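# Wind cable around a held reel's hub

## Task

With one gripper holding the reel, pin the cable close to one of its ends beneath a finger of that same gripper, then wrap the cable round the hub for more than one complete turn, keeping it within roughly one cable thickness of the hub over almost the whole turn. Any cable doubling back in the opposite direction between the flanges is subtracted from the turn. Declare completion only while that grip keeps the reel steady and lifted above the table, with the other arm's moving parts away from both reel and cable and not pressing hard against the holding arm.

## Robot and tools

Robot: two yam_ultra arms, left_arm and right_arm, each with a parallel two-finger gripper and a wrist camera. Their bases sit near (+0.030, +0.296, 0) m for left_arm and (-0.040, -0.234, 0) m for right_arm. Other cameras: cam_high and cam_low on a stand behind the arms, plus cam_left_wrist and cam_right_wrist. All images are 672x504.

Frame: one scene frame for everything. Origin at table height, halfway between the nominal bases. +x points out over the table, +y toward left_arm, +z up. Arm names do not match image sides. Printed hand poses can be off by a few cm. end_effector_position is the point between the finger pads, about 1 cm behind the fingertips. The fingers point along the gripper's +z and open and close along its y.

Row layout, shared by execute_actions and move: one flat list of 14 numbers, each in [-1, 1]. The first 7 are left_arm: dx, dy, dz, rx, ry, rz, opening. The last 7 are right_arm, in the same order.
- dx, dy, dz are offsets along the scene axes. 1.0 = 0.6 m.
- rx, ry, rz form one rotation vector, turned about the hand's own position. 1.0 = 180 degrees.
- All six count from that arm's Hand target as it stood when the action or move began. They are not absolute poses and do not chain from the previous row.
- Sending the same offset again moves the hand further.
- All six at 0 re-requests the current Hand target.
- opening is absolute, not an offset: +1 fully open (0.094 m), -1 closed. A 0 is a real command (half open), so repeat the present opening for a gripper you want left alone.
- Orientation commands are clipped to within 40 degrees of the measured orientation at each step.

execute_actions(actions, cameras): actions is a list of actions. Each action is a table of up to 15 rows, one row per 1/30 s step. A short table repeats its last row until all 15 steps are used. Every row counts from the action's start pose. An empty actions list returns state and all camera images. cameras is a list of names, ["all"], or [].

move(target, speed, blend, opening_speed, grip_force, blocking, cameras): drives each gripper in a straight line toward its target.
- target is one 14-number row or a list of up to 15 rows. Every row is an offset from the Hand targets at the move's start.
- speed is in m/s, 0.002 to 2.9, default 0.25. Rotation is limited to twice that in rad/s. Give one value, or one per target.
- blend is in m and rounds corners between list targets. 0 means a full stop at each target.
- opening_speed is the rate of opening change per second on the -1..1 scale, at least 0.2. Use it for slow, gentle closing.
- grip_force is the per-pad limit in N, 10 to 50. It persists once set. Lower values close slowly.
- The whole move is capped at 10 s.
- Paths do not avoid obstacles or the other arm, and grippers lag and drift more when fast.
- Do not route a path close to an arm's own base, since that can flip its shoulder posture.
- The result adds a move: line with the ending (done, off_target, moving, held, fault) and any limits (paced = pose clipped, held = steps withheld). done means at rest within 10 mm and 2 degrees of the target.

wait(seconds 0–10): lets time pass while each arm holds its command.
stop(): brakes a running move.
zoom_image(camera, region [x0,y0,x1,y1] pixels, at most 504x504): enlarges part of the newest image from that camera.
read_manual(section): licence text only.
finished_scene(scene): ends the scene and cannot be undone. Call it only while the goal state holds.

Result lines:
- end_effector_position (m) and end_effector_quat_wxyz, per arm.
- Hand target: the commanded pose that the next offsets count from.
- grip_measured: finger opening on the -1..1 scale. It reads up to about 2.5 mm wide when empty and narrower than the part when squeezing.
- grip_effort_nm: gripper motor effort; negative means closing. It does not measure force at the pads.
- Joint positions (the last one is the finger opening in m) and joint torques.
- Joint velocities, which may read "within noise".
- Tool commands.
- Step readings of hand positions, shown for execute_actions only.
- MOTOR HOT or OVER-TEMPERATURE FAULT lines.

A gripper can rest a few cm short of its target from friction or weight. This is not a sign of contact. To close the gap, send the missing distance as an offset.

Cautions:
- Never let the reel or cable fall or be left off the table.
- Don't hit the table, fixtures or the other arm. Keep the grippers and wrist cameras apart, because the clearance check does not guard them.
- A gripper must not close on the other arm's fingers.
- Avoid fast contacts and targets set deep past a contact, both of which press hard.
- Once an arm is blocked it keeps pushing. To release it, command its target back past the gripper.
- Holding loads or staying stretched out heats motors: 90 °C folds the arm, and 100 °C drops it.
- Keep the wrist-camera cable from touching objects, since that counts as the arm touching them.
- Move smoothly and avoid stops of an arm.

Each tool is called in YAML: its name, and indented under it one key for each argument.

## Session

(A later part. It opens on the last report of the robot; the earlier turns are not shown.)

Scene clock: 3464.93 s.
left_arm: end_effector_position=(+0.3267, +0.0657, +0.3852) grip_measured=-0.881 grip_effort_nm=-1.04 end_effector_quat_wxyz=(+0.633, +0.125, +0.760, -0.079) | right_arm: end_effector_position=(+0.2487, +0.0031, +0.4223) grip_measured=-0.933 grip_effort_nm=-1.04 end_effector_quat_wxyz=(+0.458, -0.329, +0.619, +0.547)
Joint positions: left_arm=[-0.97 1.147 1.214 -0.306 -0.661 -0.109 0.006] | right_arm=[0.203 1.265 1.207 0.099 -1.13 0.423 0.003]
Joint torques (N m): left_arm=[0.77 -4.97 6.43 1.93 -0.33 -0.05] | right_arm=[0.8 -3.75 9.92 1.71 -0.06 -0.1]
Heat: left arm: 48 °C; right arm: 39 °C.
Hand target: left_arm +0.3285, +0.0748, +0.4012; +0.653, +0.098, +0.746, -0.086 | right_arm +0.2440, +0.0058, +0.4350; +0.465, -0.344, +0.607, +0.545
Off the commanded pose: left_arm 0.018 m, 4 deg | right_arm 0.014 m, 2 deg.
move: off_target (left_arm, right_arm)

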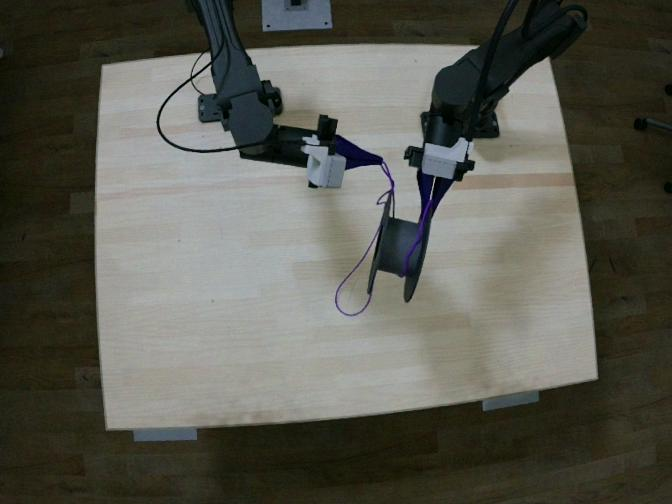

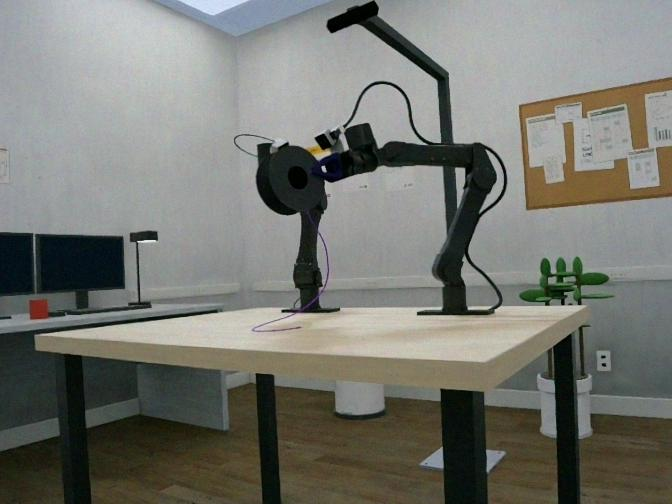

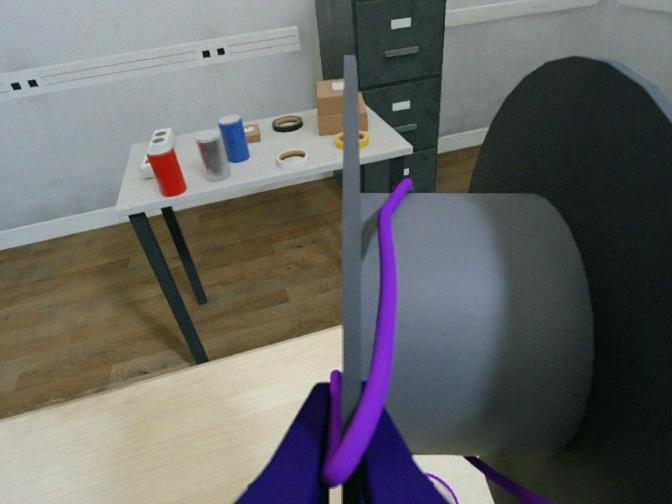

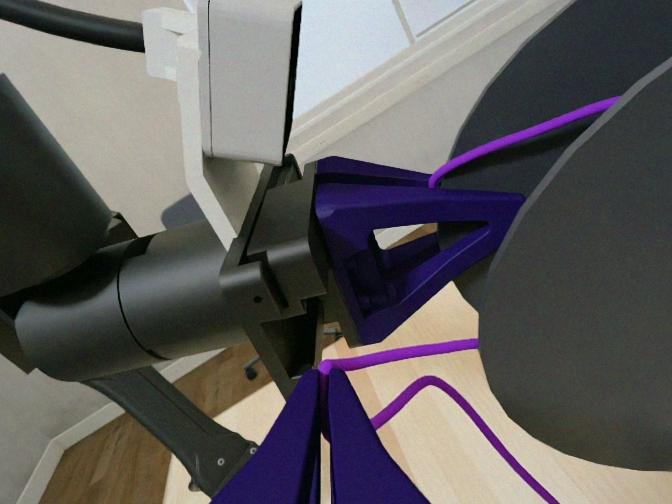

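move:
  target: [0,0,0,0,0,0,-1, 0,-0.005,0,0.061,-0.3168,-0.0705,-1]
  speed: 0.2
  cameras: ["cam_high","cam_right_wrist"]

Scene clock: 3500.97 s.
left_arm: end_effector_position=(+0.3268, +0.0656, +0.3858) grip_measured=-0.881 grip_effort_nm=-1.03 end_effector_quat_wxyz=(+0.634, +0.124, +0.759, -0.079) | right_arm: end_effector_position=(+0.2521, +0.0031, +0.4289) grip_measured=-0.933 grip_effort_nm=-1.04 end_effector_quat_wxyz=(+0.767, -0.451, +0.319, +0.327)
Joint positions: left_arm=[-0.97 1.147 1.214 -0.303 -0.662 -0.109 0.006] | right_arm=[0.249 1.388 0.88 1.239 -0.947 0.077 0.003]
Joint torques (N m): left_arm=[0.79 -4.94 6.42 1.89 -0.32 -0.05] | right_arm=[0.91 -4.62 5.68 1.99 0.37 -0.05]
Heat: left arm: 48 °C; right arm: 42 °C.
Hand target: left_arm +0.3285, +0.0748, +0.4011; +0.653, +0.098, +0.746, -0.085 | right_arm +0.2439, +0.0028, +0.4352; +0.782, -0.451, +0.292, +0.316
Off the commanded pose: left_arm 0.018 m, 4 deg | right_arm 0.010 m, 4 deg.
move: off_target (left_arm, right_arm)
Images, in order (width x height): cam_high 672x504, cam_right_wrist 672x504.

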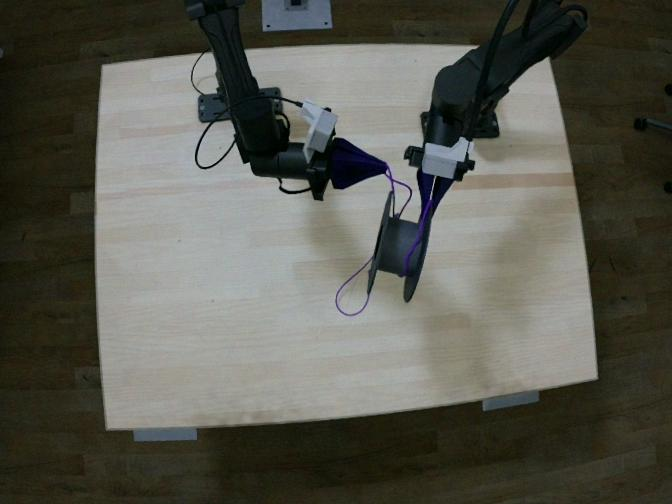

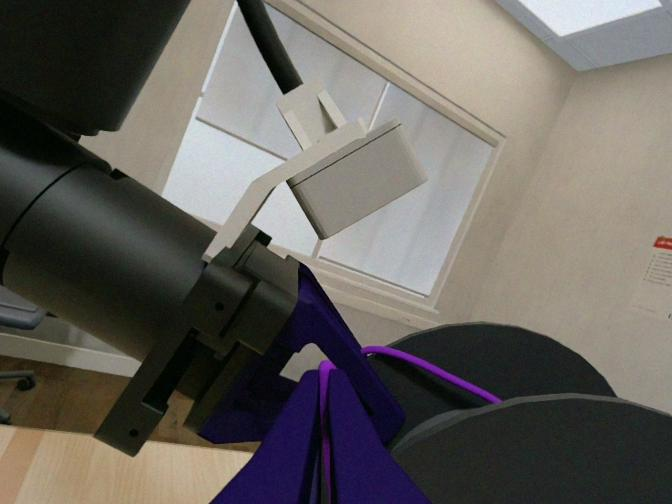

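zoom_image:
  camera: "cam_high"
  region: [330, 140, 450, 330]

zoom_image:
  camera: "cam_right_wrist"
  region: [240, 320, 520, 504]

Scaled by 2.653.

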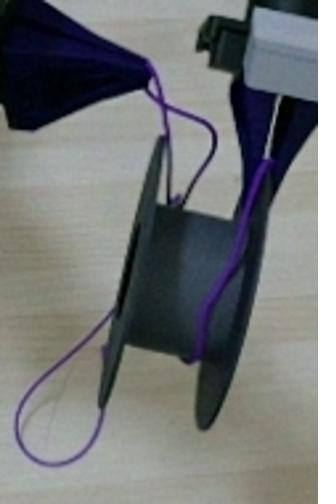

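Scaled by 1.800.

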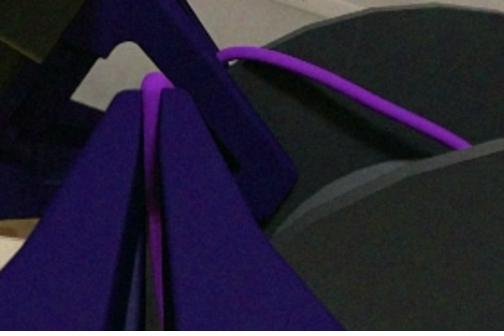

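move:
  target:
    - [0,0,0,0,0,0,-1, -0.0167,-0.0167,-0.0167,-0.061,0.3168,0.0705,-1]
    - [0,0,0,0,0,0,-1, -0.0583,-0.0333,-0.18,-0.061,0.3168,0.0705,-1]
  speed: 0.15
  blend: [0.01,0]
  cameras: ["cam_high","cam_right_wrist","cam_left_wrist"]

Scene clock: 3662.80 s.
left_arm: end_effector_position=(+0.3267, +0.0658, +0.3849) grip_measured=-0.881 grip_effort_nm=-1.03 end_effector_quat_wxyz=(+0.632, +0.125, +0.760, -0.078) | right_arm: end_effector_position=(+0.2171, -0.0157, +0.3292) grip_measured=-0.933 grip_effort_nm=-1.04 end_effector_quat_wxyz=(+0.468, -0.335, +0.613, +0.541)
Joint positions: left_arm=[-0.97 1.147 1.214 -0.308 -0.662 -0.109 0.006] | right_arm=[0.156 1.111 0.734 0.437 -1.171 0.412 0.003]
Joint torques (N m): left_arm=[0.77 -4.97 6.41 1.94 -0.33 -0.05] | right_arm=[-0.58 -4.1 5.23 1.98 -0.24 0.05]
Heat: left arm: 48 °C; right arm: 38 °C.
Hand target: left_arm +0.3285, +0.0748, +0.4011; +0.653, +0.098, +0.746, -0.086 | right_arm +0.2089, -0.0172, +0.3270; +0.465, -0.344, +0.607, +0.546
Off the commanded pose: left_arm 0.019 m, 4 deg | right_arm 0.009 m, 1 deg.
move: off_target (left_arm)
Images, in order (width x height): cam_high 672x504, cam_left_wrist 672x504, cam_right_wrist 672x504.

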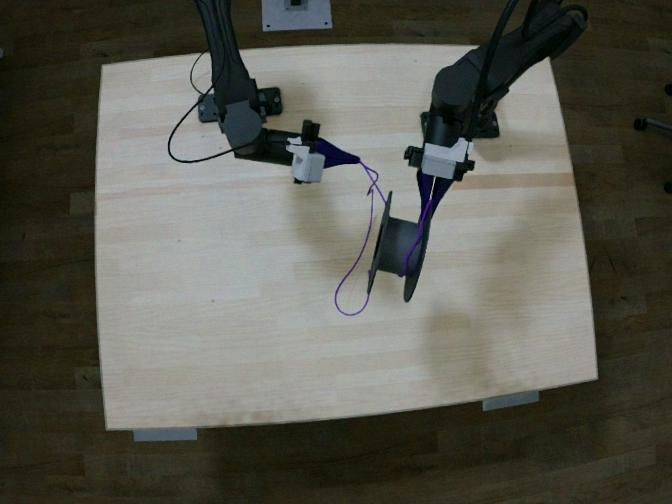

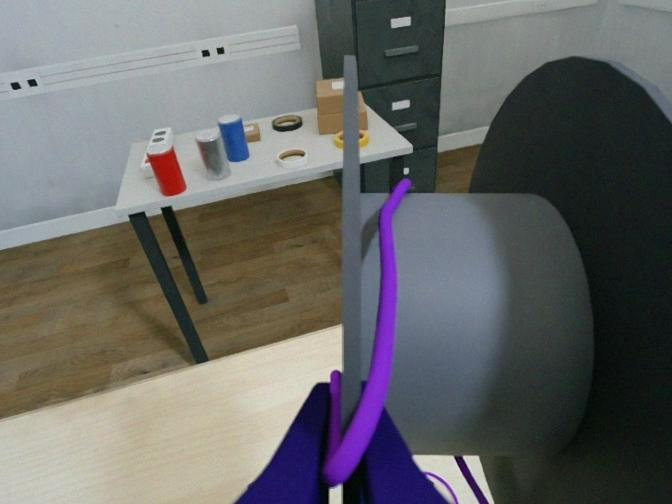

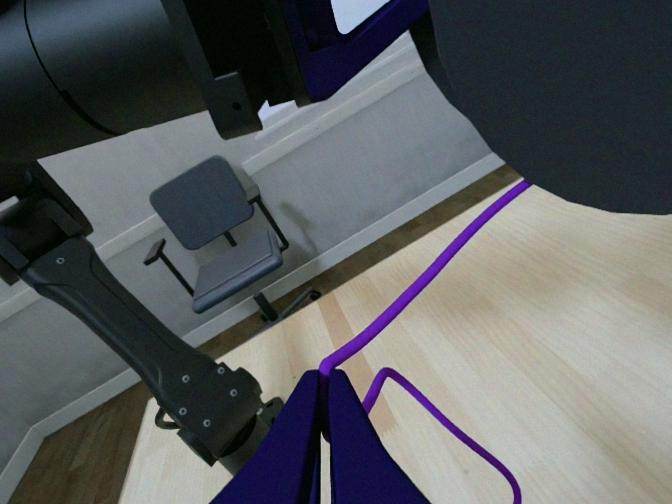

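move:
  target:
    - [0,0,0,0,0,0,-1, 0.0748,-0.0855,-0.082,0,0,0,-1]
    - [0,0,0,0,0,0,-1, 0.2682,-0.1488,-0.1987,0,0,0,-1]
  speed: 0.12
  blend: [0.02,0]
  cameras: ["cam_high","cam_right_wrist","cam_low"]

Scene clock: 3675.70 s.
left_arm: end_effector_position=(+0.3267, +0.0658, +0.3849) grip_measured=-0.881 grip_effort_nm=-1.04 end_effector_quat_wxyz=(+0.632, +0.125, +0.760, -0.078) | right_arm: end_effector_position=(+0.3663, -0.1037, +0.2047) grip_measured=-0.933 grip_effort_nm=-1.03 end_effector_quat_wxyz=(+0.457, -0.337, +0.618, +0.544)
Joint positions: left_arm=[-0.97 1.147 1.214 -0.308 -0.662 -0.109 0.006] | right_arm=[-0.157 1.948 0.969 1.105 -1.499 0.499 0.003]
Joint torques (N m): left_arm=[0.77 -4.98 6.42 1.94 -0.33 -0.05] | right_arm=[-0.61 -7.23 7.53 1.66 -0.03 0.07]
Heat: left arm: 49 °C; right arm: 38 °C.
Hand target: left_arm +0.3285, +0.0748, +0.4011; +0.653, +0.098, +0.746, -0.086 | right_arm +0.3699, -0.1065, +0.2079; +0.465, -0.344, +0.607, +0.545
Off the commanded pose: left_arm 0.019 m, 4 deg | right_arm 0.005 m, 2 deg.
move: off_target (left_arm)
Images, in order (width x height): cam_high 672x504, cam_low 672x504, cam_right_wrist 672x504.

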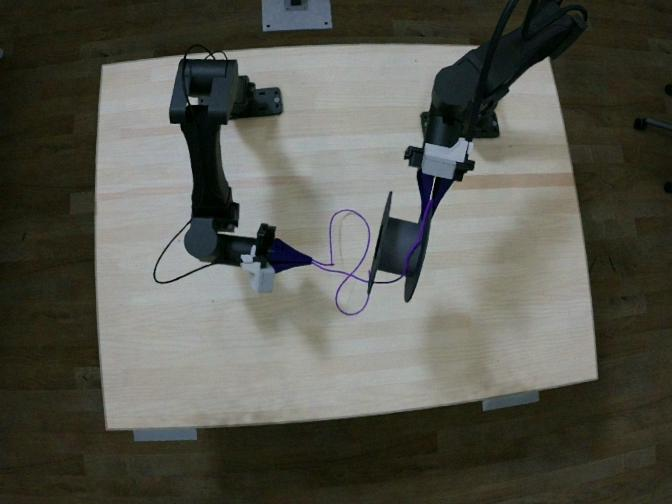

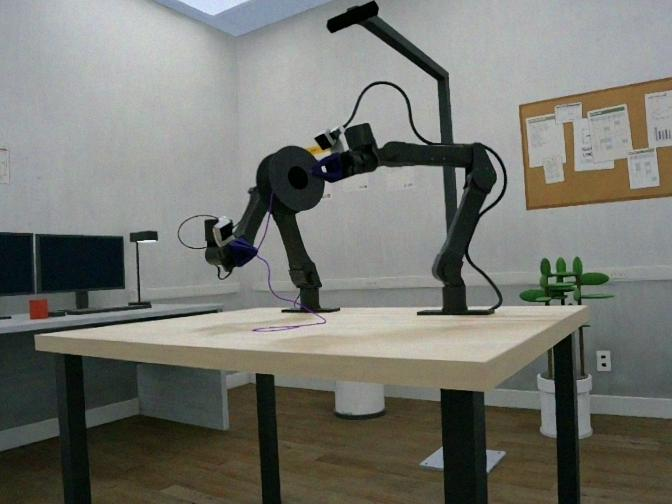

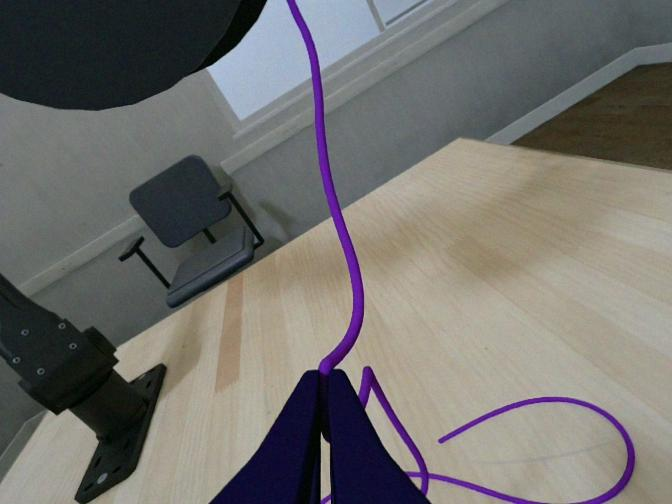

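zoom_image:
  camera: "cam_high"
  region: [290, 190, 430, 330]

zoom_image:
  camera: "cam_right_wrist"
  region: [300, 340, 672, 504]

Scaled by 3.600.

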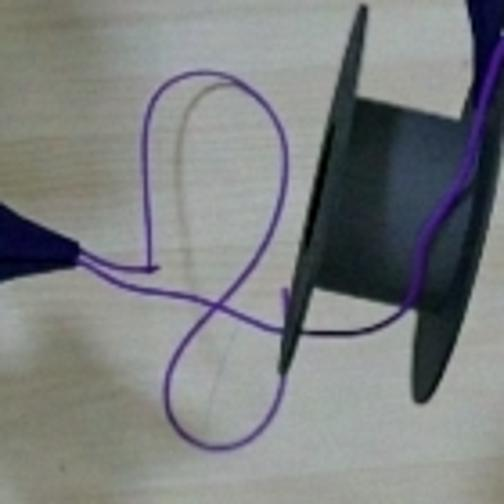

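Scaled by 1.355.

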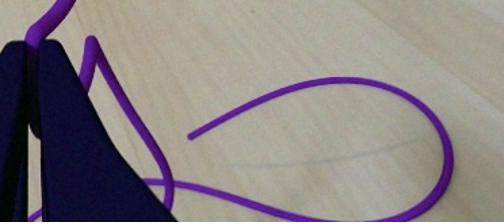

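move:
  target:
    - [0,0,0,0,0,0,-1, 0.02,0.04,-0.07,0,0,0,-1]
    - [0,0,0,0,0,0,-1, 0.02,0.04,-0.07,0,0,0,-0.4]
    - [0,0,0,0,0,0,-1, 0.0,-0.09,-0.07,0,0,0,-0.4]
  speed: 0.12
  cameras: ["cam_high","cam_right_wrist","cam_low"]

Scene clock: 3721.47 s.
left_arm: end_effector_position=(+0.3264, +0.0663, +0.3828) grip_measured=-0.881 grip_effort_nm=-1.03 end_effector_quat_wxyz=(+0.630, +0.128, +0.763, -0.075) | right_arm: end_effector_position=(+0.3759, -0.1610, +0.1604) grip_measured=-0.403 grip_effort_nm=0.14 end_effector_quat_wxyz=(+0.474, -0.313, +0.634, +0.526)
Joint positions: left_arm=[-0.97 1.147 1.214 -0.318 -0.662 -0.108 0.006] | right_arm=[-0.3 2.112 0.965 1.346 -1.565 0.578 0.028]
Joint torques (N m): left_arm=[0.77 -5.04 6.42 2.01 -0.33 -0.06] | right_arm=[-0.14 -10.54 3.73 1.58 -0.01 -0.02]
Heat: left arm: 49 °C; right arm: 38 °C.
Hand target: left_arm +0.3285, +0.0748, +0.4011; +0.653, +0.098, +0.746, -0.086 | right_arm +0.3698, -0.1604, +0.1659; +0.465, -0.344, +0.607, +0.545
Off the commanded pose: left_arm 0.020 m, 5 deg | right_arm 0.008 m, 5 deg.
joint sent to its limit (right arm) — joint 5 (wrist yaw), lower limit. The joint targets are off in orientation, not in position.
move: off_target (left_arm, right_arm)
Images, in order (width x height): cam_high 672x504, cam_low 672x504, cam_right_wrist 672x504.

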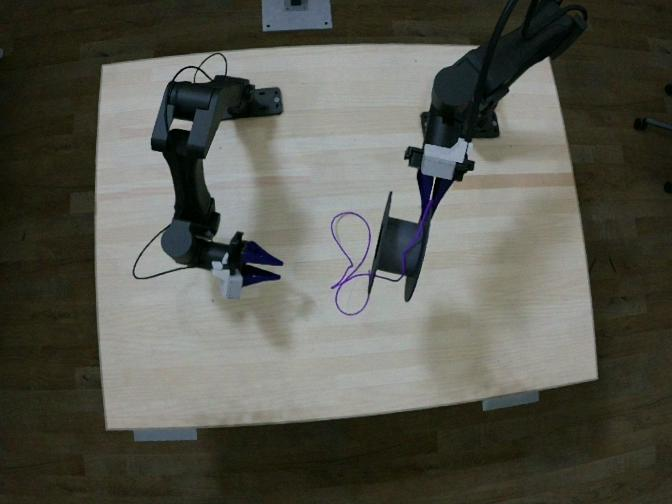

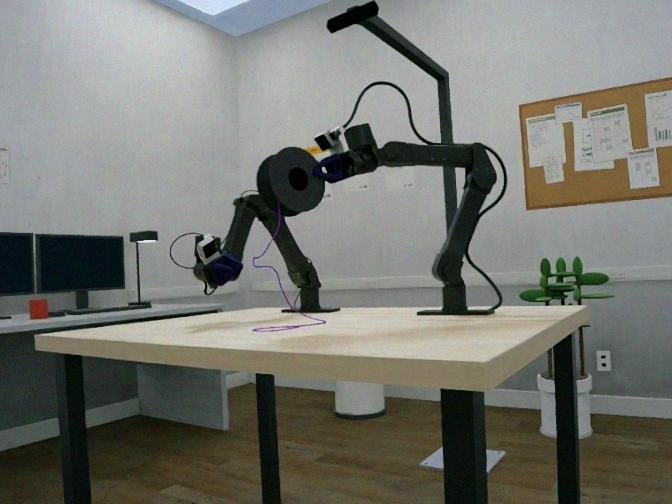

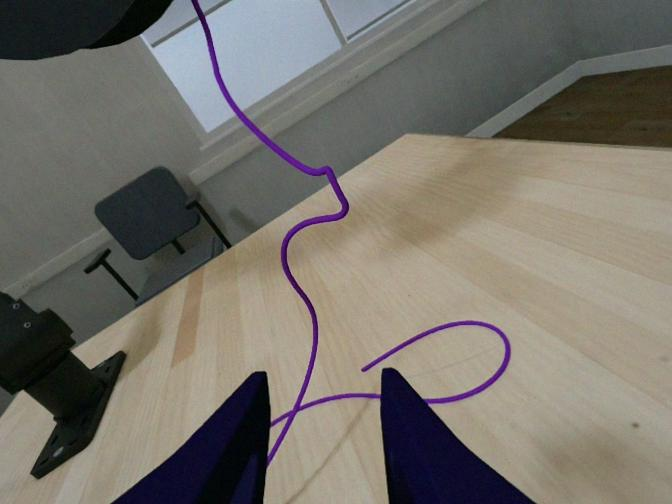

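zoom_image:
  camera: "cam_high"
  region: [300, 200, 430, 330]

Scaled by 3.877.

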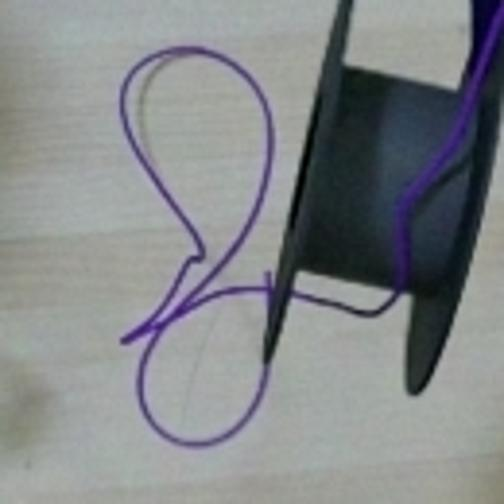

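move:
  target:
    - [0,0.1,0,0,0,0,-1, 0.2,0.0,0.0,-0.5104,0.0085,0.0864,-0.4]
    - [0,0.2,0.02,0,0,0,-1, 0.2,0.2473,-0.1,-0.5104,0.0085,0.0864,-0.4]
  speed: 0.25
  blend: [0.02,0]
  cameras: ["cam_high","cam_right_wrist","cam_low"]

Scene clock: 3777.73 s.
left_arm: end_effector_position=(+0.3331, +0.1927, +0.3841) grip_measured=-0.881 grip_effort_nm=-1.03 end_effector_quat_wxyz=(+0.618, +0.106, +0.776, -0.073) | right_arm: end_effector_position=(+0.4859, -0.0094, +0.1041) grip_measured=-0.403 grip_effort_nm=0.13 end_effector_quat_wxyz=(+0.404, -0.453, +0.544, +0.579)
Joint positions: left_arm=[-0.433 0.89 1.133 -0.475 -0.166 -0.021 0.006] | right_arm=[0.051 2.77 1.957 1.201 -1.575 0.656 0.028]
Joint torques (N m): left_arm=[0.4 -3.17 7.84 2.07 0.03 -0.03] | right_arm=[-0.62 -12.46 8.03 1.16 0.16 0.09]
Heat: left arm: 47 °C; right arm: 37 °C.
Hand target: left_arm +0.3285, +0.1948, +0.4131; +0.653, +0.098, +0.746, -0.085 | right_arm +0.4898, -0.0121, +0.1058; +0.242, -0.579, +0.697, +0.345
Off the commanded pose: left_arm 0.029 m, 6 deg | right_arm 0.005 m, 90 deg; orientation clipped.
joint sent to its limit (right arm) — joint 5 (wrist yaw), lower limit. The joint targets are off in orientation, not in position.
move: off_target (left_arm, right_arm); limits=paced
Images, in order (width x height): cam_high 672x504, cam_low 672x504, cam_right_wrist 672x504.

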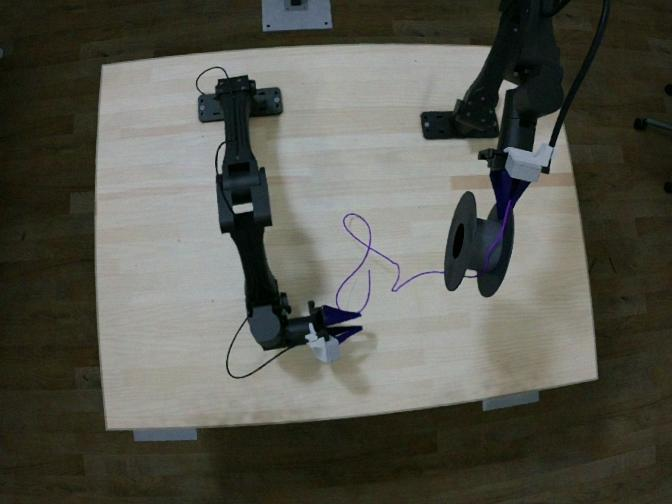

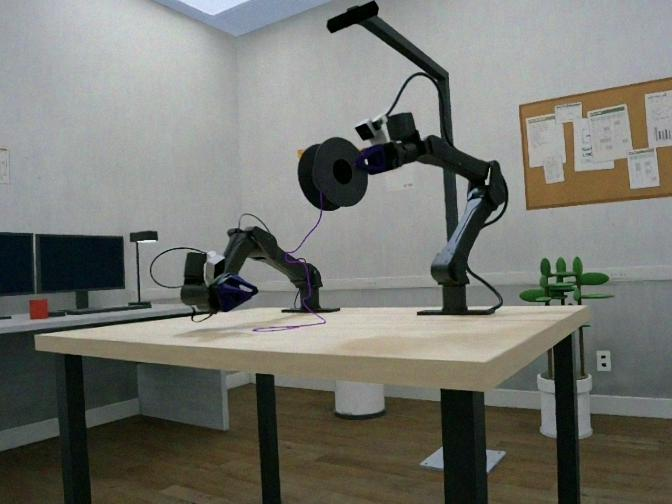

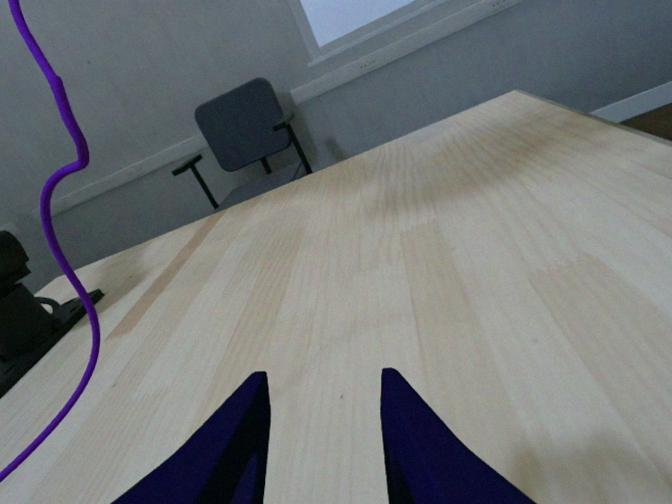

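zoom_image:
  camera: "cam_high"
  region: [310, 200, 440, 330]

Scaled by 3.877.

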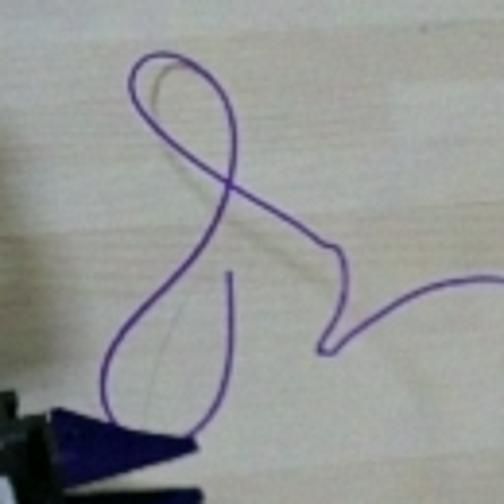

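move:
  target:
    - [0,0,0,0,0,0,-1, -0.0517,-0.0843,0.1933,0.159,-0.1914,-0.3399,-0.4]
    - [0,0,0,0,0,0,-1, -0.018,-0.041,0.05,-0.2654,0.11,-0.2823,-0.4]
  speed: 0.3
  cameras: ["cam_high","cam_right_wrist","cam_low"]

Scene clock: 3832.63 s.
left_arm: end_effector_position=(+0.3331, +0.1927, +0.3841) grip_measured=-0.881 grip_effort_nm=-1.03 end_effector_quat_wxyz=(+0.618, +0.106, +0.776, -0.073) | right_arm: end_effector_position=(+0.4832, -0.0378, +0.1398) grip_measured=-0.403 grip_effort_nm=0.13 end_effector_quat_wxyz=(+0.181, -0.212, +0.960, +0.030)
Joint positions: left_arm=[-0.433 0.89 1.133 -0.475 -0.166 -0.021 0.006] | right_arm=[0.324 2.594 2.839 -1.446 -0.009 -0.079 0.028]
Joint torques (N m): left_arm=[0.39 -3.15 7.84 2.07 0.02 -0.03] | right_arm=[0.66 -11.22 8.12 0.82 0.08 0.07]
Heat: left arm: 47 °C; right arm: 38 °C.
Hand target: left_arm +0.3285, +0.1948, +0.4131; +0.653, +0.098, +0.746, -0.085 | right_arm +0.4790, -0.0367, +0.1357; +0.000, -0.217, +0.976, +0.000
Off the commanded pose: left_arm 0.029 m, 6 deg | right_arm 0.006 m, 21 deg.
elbow stopped short (right arm): the move would have taken joint 3 (elbow) straighter than the controller allows.
move: off_target (left_arm, right_arm)
Images, in order (width x height): cam_high 672x504, cam_low 672x504, cam_right_wrist 672x504.

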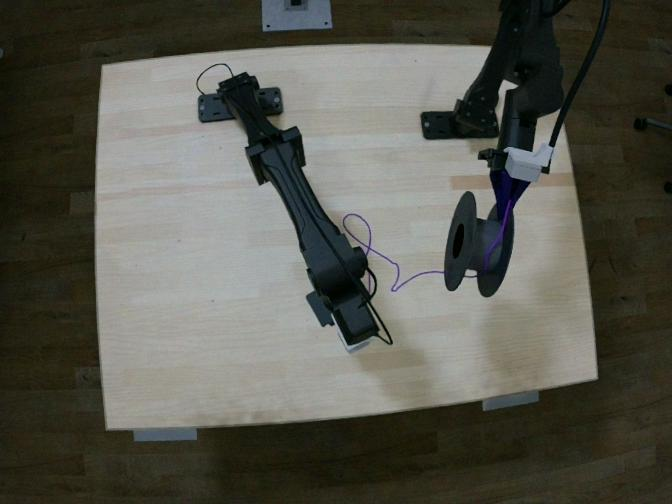

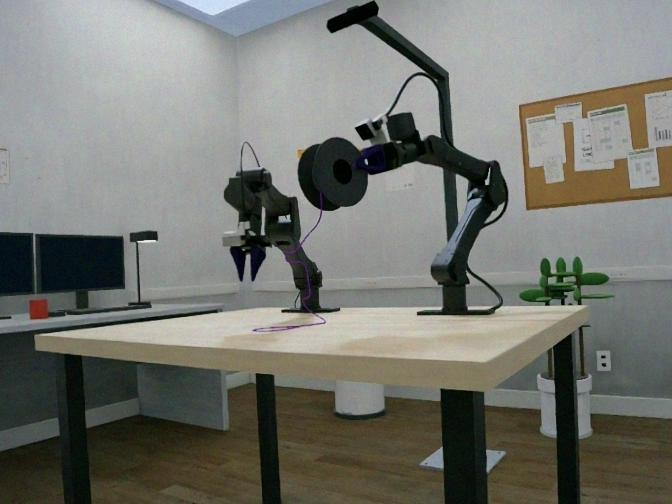

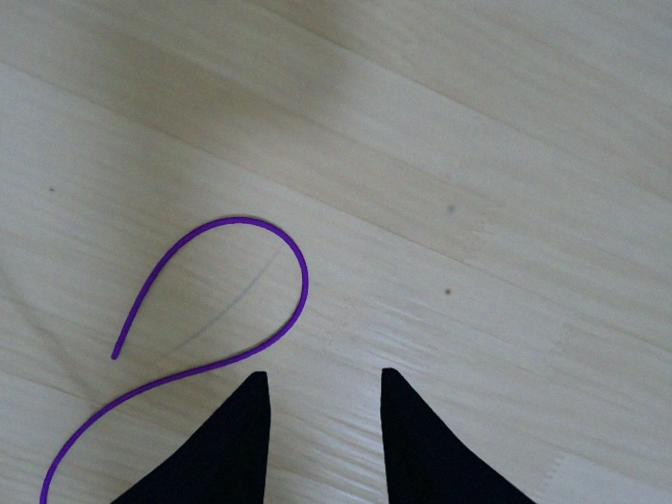

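move:
  target: [0,0,0,0,0,0,-1, 0.0042,0.0223,-0.1262,0.0329,-0.0705,0,-0.3]
  speed: 0.2
  cameras: ["cam_right_wrist"]

Scene clock: 3874.67 s.
left_arm: end_effector_position=(+0.3331, +0.1927, +0.3841) grip_measured=-0.881 grip_effort_nm=-1.03 end_effector_quat_wxyz=(+0.618, +0.106, +0.776, -0.073) | right_arm: end_effector_position=(+0.4810, -0.0277, +0.0588) grip_measured=-0.303 grip_effort_nm=0.13 end_effector_quat_wxyz=(+0.117, -0.216, +0.969, +0.023)
Joint positions: left_arm=[-0.433 0.89 1.133 -0.475 -0.166 -0.021 0.006] | right_arm=[0.342 2.715 2.775 -1.392 -0.009 -0.066 0.033]
Joint torques (N m): left_arm=[0.42 -3.17 7.86 2.07 0.03 -0.02] | right_arm=[0.47 -12.55 7.73 0.87 -0.04 0.11]
Heat: left arm: 48 °C; right arm: 41 °C.
Hand target: left_arm +0.3285, +0.1948, +0.4131; +0.653, +0.098, +0.746, -0.085 | right_arm +0.4816, -0.0233, +0.0601; +0.119, -0.215, +0.969, +0.026
Off the commanded pose: left_arm 0.029 m, 6 deg | right_arm 0.005 m, 1 deg.
move: off_target (left_arm)
Images, in order (width x height): cam_right_wrist 672x504.

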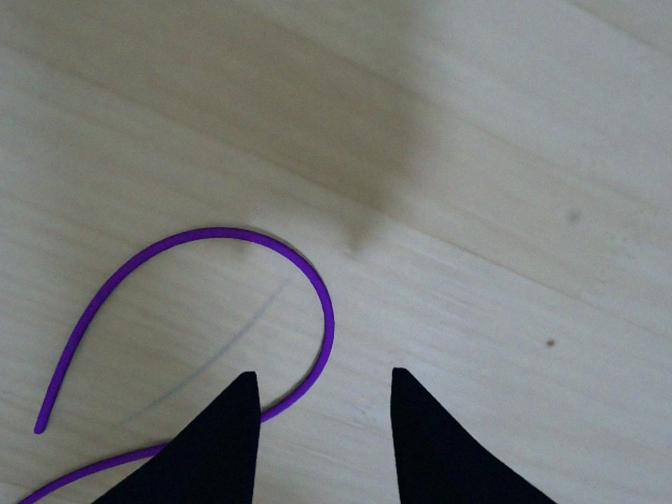

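move:
  target: [0,0,0,0,0,0,-1, 0.0118,0.0097,-0.065,0,0,0,-0.4]
  speed: 0.06
  cameras: ["cam_right_wrist"]

Scene clock: 3887.60 s.
left_arm: end_effector_position=(+0.3331, +0.1927, +0.3841) grip_measured=-0.881 grip_effort_nm=-1.03 end_effector_quat_wxyz=(+0.618, +0.106, +0.776, -0.073) | right_arm: end_effector_position=(+0.4952, -0.0200, +0.0352) grip_measured=-0.397 grip_effort_nm=-0.15 end_effector_quat_wxyz=(+0.136, -0.215, +0.967, +0.026)
Joint positions: left_arm=[-0.433 0.89 1.133 -0.475 -0.166 -0.021 0.006] | right_arm=[0.346 2.715 2.668 -1.246 -0.009 -0.061 0.028]
Joint torques (N m): left_arm=[0.4 -3.15 7.83 2.07 0.03 -0.03] | right_arm=[0.69 -12.33 4.89 1 -0.01 0.11]
Heat: left arm: 48 °C; right arm: 39 °C.
Hand target: left_arm +0.3285, +0.1948, +0.4131; +0.653, +0.098, +0.746, -0.085 | right_arm +0.4886, -0.0175, +0.0210; +0.119, -0.215, +0.969, +0.026
Off the commanded pose: left_arm 0.029 m, 6 deg | right_arm 0.016 m, 2 deg.
move: off_target (left_arm, right_arm)
Images, in order (width x height): cam_right_wrist 672x504.

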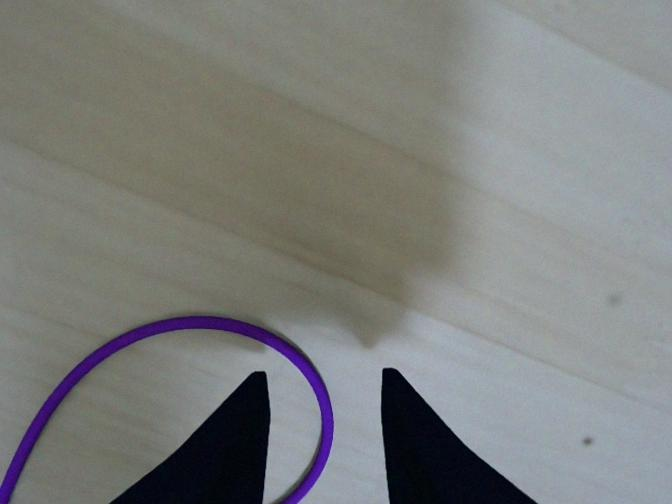

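move:
  target: [0,0,0,0,0,0,-1, -0.0185,-0.0108,-0.0117,0,0,0,-0.4]
  speed: 0.06
  cameras: ["cam_right_wrist"]

Scene clock: 3911.90 s.
left_arm: end_effector_position=(+0.3331, +0.1927, +0.3841) grip_measured=-0.881 grip_effort_nm=-1.03 end_effector_quat_wxyz=(+0.618, +0.106, +0.776, -0.073) | right_arm: end_effector_position=(+0.4830, -0.0249, +0.0195) grip_measured=-0.397 grip_effort_nm=-0.14 end_effector_quat_wxyz=(+0.127, -0.214, +0.968, +0.025)
Joint positions: left_arm=[-0.433 0.89 1.133 -0.475 -0.166 -0.021 0.006] | right_arm=[0.346 2.607 2.401 -1.105 -0.009 -0.058 0.028]
Joint torques (N m): left_arm=[0.4 -3.17 7.84 2.07 0.03 -0.03] | right_arm=[0.36 -13.6 4.14 1.06 -0.05 0.04]
Heat: left arm: 48 °C; right arm: 40 °C.
Hand target: left_arm +0.3285, +0.1948, +0.4131; +0.653, +0.098, +0.746, -0.085 | right_arm +0.4775, -0.0239, +0.0141; +0.119, -0.215, +0.969, +0.026
Off the commanded pose: left_arm 0.029 m, 6 deg | right_arm 0.008 m, 1 deg.
move: off_target (left_arm)
Images, in order (width x height): cam_right_wrist 672x504.

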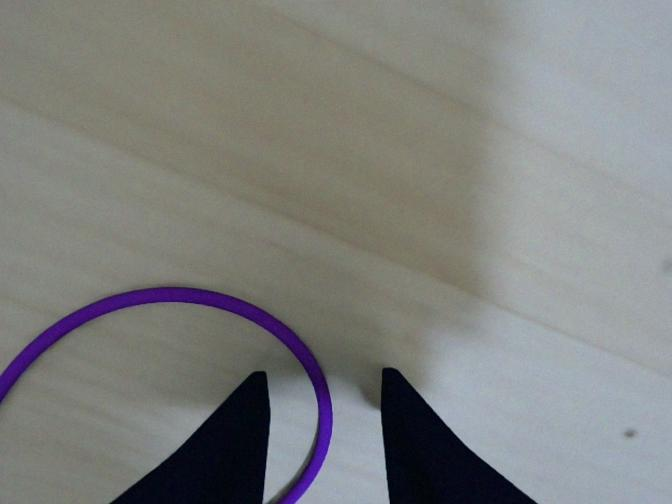

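move:
  target:
    - [0,0,0,0,0,0,-1, 0.0,0.0,-0.008,0,0,0,-0.4]
    - [0,0,0,0,0,0,-1, 0.0,0.0,-0.008,0,0,0,-1]
  speed: 0.05
  cameras: ["cam_right_wrist"]

Scene clock: 3918.83 s.
left_arm: end_effector_position=(+0.3331, +0.1927, +0.3841) grip_measured=-0.881 grip_effort_nm=-1.03 end_effector_quat_wxyz=(+0.618, +0.106, +0.776, -0.073) | right_arm: end_effector_position=(+0.4846, -0.0239, +0.0198) grip_measured=-0.949 grip_effort_nm=-1.04 end_effector_quat_wxyz=(+0.133, -0.214, +0.967, +0.027)
Joint positions: left_arm=[-0.433 0.89 1.133 -0.475 -0.166 -0.021 0.006] | right_arm=[0.346 2.598 2.382 -1.083 -0.011 -0.058 0.002]
Joint torques (N m): left_arm=[0.4 -3.17 7.83 2.07 0.03 -0.03] | right_arm=[0.38 -13.01 4.03 1.05 -0.02 0.05]
Heat: left arm: 48 °C; right arm: 41 °C.
Hand target: left_arm +0.3285, +0.1948, +0.4131; +0.653, +0.098, +0.746, -0.085 | right_arm +0.4776, -0.0239, +0.0093; +0.119, -0.215, +0.969, +0.026
Off the commanded pose: left_arm 0.029 m, 6 deg | right_arm 0.013 m, 2 deg.
move: off_target (left_arm, right_arm); target 2's new opening was sent with right_arm's hand 0.011 m and 1 deg from that target
Images, in order (width x height): cam_right_wrist 672x504.

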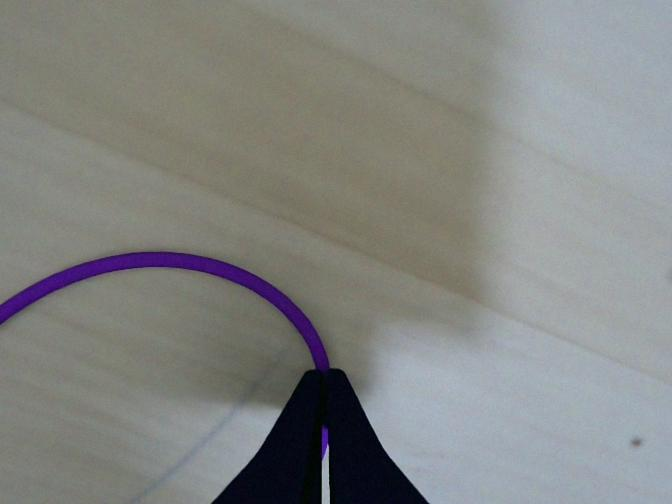

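move:
  target:
    - [0,0,0,0,0,0,-1, 0.0,0.0,0.15,0,0,0,-1]
    - [0,0,0,0,0,0,-1, -0.096,-0.2102,0.2845,0.1795,-0.2559,0.1021,-1]
  speed: 0.18
  blend: [0.02,0]
  cameras: ["cam_high","cam_right_wrist","cam_low"]

Scene clock: 3954.07 s.
left_arm: end_effector_position=(+0.3331, +0.1927, +0.3841) grip_measured=-0.881 grip_effort_nm=-1.03 end_effector_quat_wxyz=(+0.618, +0.106, +0.776, -0.073) | right_arm: end_effector_position=(+0.4266, -0.1516, +0.1752) grip_measured=-0.949 grip_effort_nm=-1.04 end_effector_quat_wxyz=(+0.526, -0.311, +0.762, +0.214)
Joint positions: left_arm=[-0.433 0.89 1.133 -0.475 -0.166 -0.021 0.006] | right_arm=[-0.134 1.715 1.048 0.13 -0.802 -0.406 0.002]
Joint torques (N m): left_arm=[0.39 -3.15 7.84 2.07 0.03 -0.03] | right_arm=[-0.27 -9.31 5.15 2 -0.34 0.06]
Heat: left arm: 48 °C; right arm: 39 °C.
Hand target: left_arm +0.3285, +0.1948, +0.4132; +0.653, +0.098, +0.746, -0.085 | right_arm +0.4200, -0.1501, +0.1800; +0.530, -0.314, +0.757, +0.220
Off the commanded pose: left_arm 0.029 m, 6 deg | right_arm 0.008 m, 1 deg.
move: off_target (left_arm)
Images, in order (width x height): cam_high 672x504, cam_low 672x504, cam_right_wrist 672x504.

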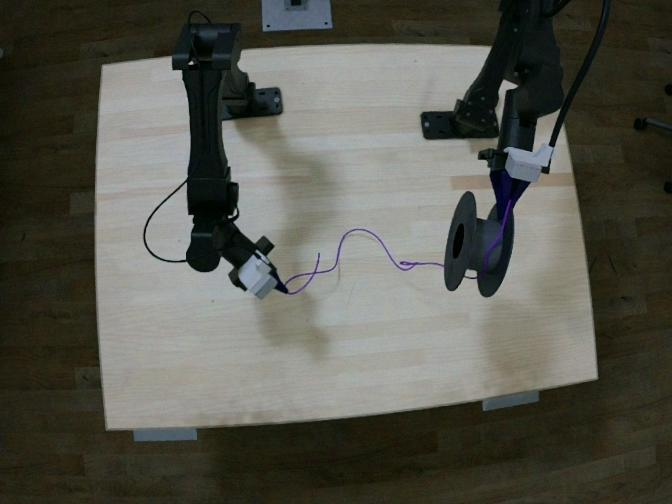

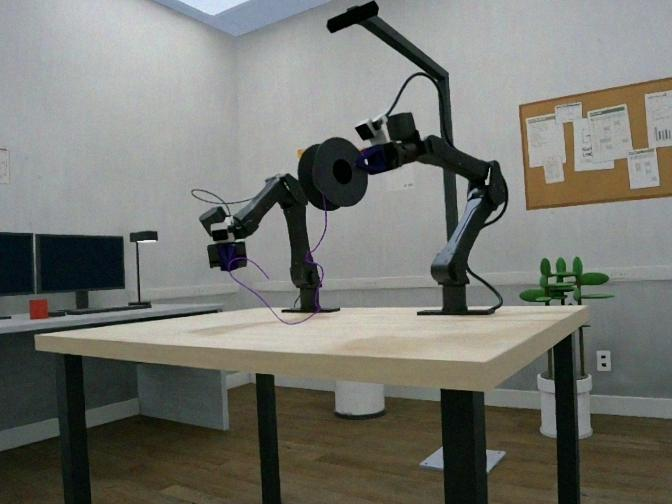

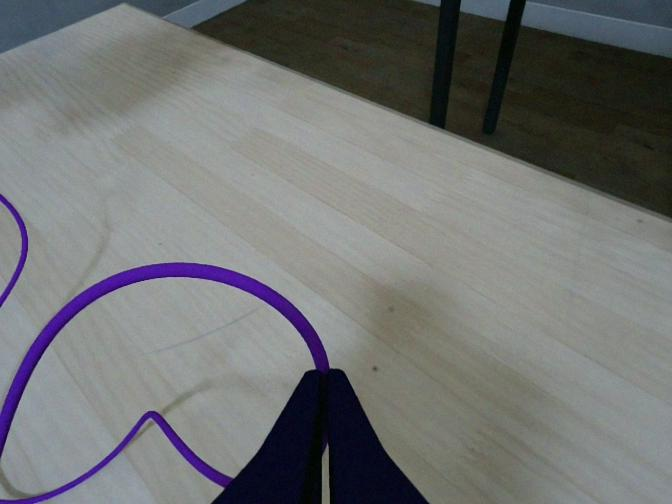

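move:
  target: [0,-0.2,-0.02,0,0,0,-1, -0.0943,0.036,0.1247,-0.0673,-0.3465,0.2276,-1]
  speed: 0.2
  cameras: ["cam_high","cam_right_wrist","cam_low"]

Scene clock: 3981.17 s.
left_arm: end_effector_position=(+0.3243, +0.0768, +0.3628) grip_measured=-0.881 grip_effort_nm=-1.03 end_effector_quat_wxyz=(+0.618, +0.139, +0.772, -0.055) | right_arm: end_effector_position=(+0.3609, -0.1257, +0.2499) grip_measured=-0.949 grip_effort_nm=-1.04 end_effector_quat_wxyz=(+0.696, -0.657, +0.263, +0.123)
Joint positions: left_arm=[-0.957 1.113 1.153 -0.336 -0.66 -0.096 0.006] | right_arm=[-0.218 1.802 1.048 0.727 -1.553 -1.041 0.002]
Joint torques (N m): left_arm=[-0.55 -3 10.93 2.11 -0.32 -0.18] | right_arm=[-0.57 -6.67 8.55 1.6 -0.21 -0.06]
Heat: left arm: 49 °C; right arm: 37 °C.
Hand target: left_arm +0.3284, +0.0748, +0.4012; +0.653, +0.098, +0.746, -0.086 | right_arm +0.3634, -0.1284, +0.2548; +0.698, -0.662, +0.247, +0.117
Off the commanded pose: left_arm 0.039 m, 8 deg | right_arm 0.006 m, 2 deg.
move: off_target (left_arm)
Images, in order (width x height): cam_high 672x504, cam_low 672x504, cam_right_wrist 672x504.

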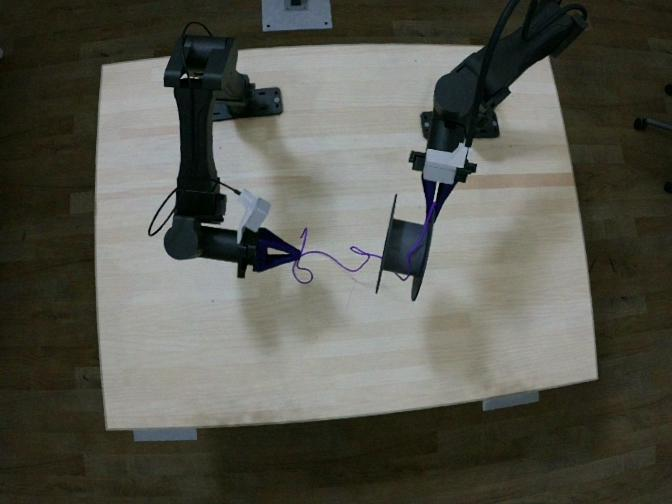

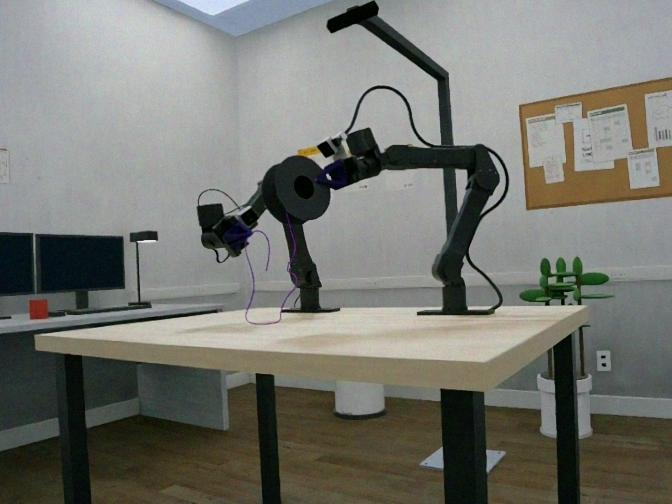

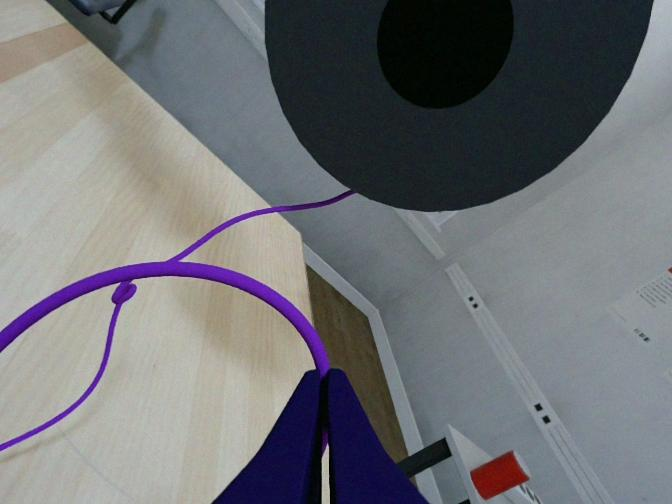

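zoom_image:
  camera: "cam_right_wrist"
  region: [40, 160, 376, 412]

zoom_image:
  camera: "cam_low"
  region: [190, 110, 370, 340]

zoom_image:
  camera: "cam_high"
  region: [230, 180, 450, 330]

Scaled by 1.500.

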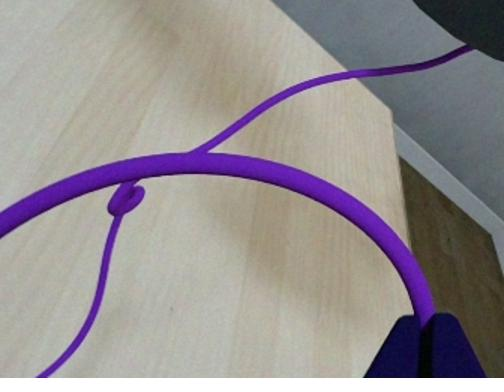

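Scaled by 2.191.

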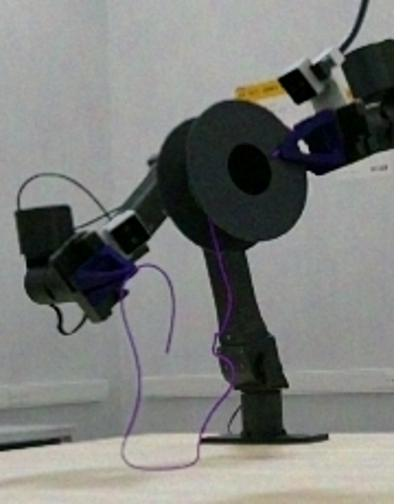

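Scaled by 2.291.

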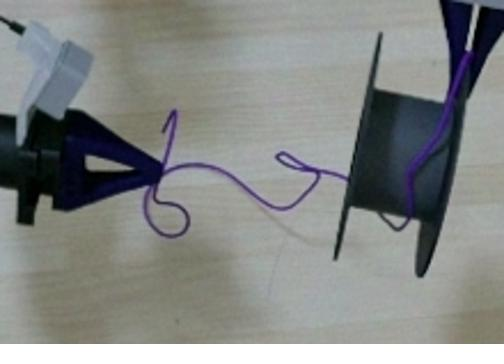

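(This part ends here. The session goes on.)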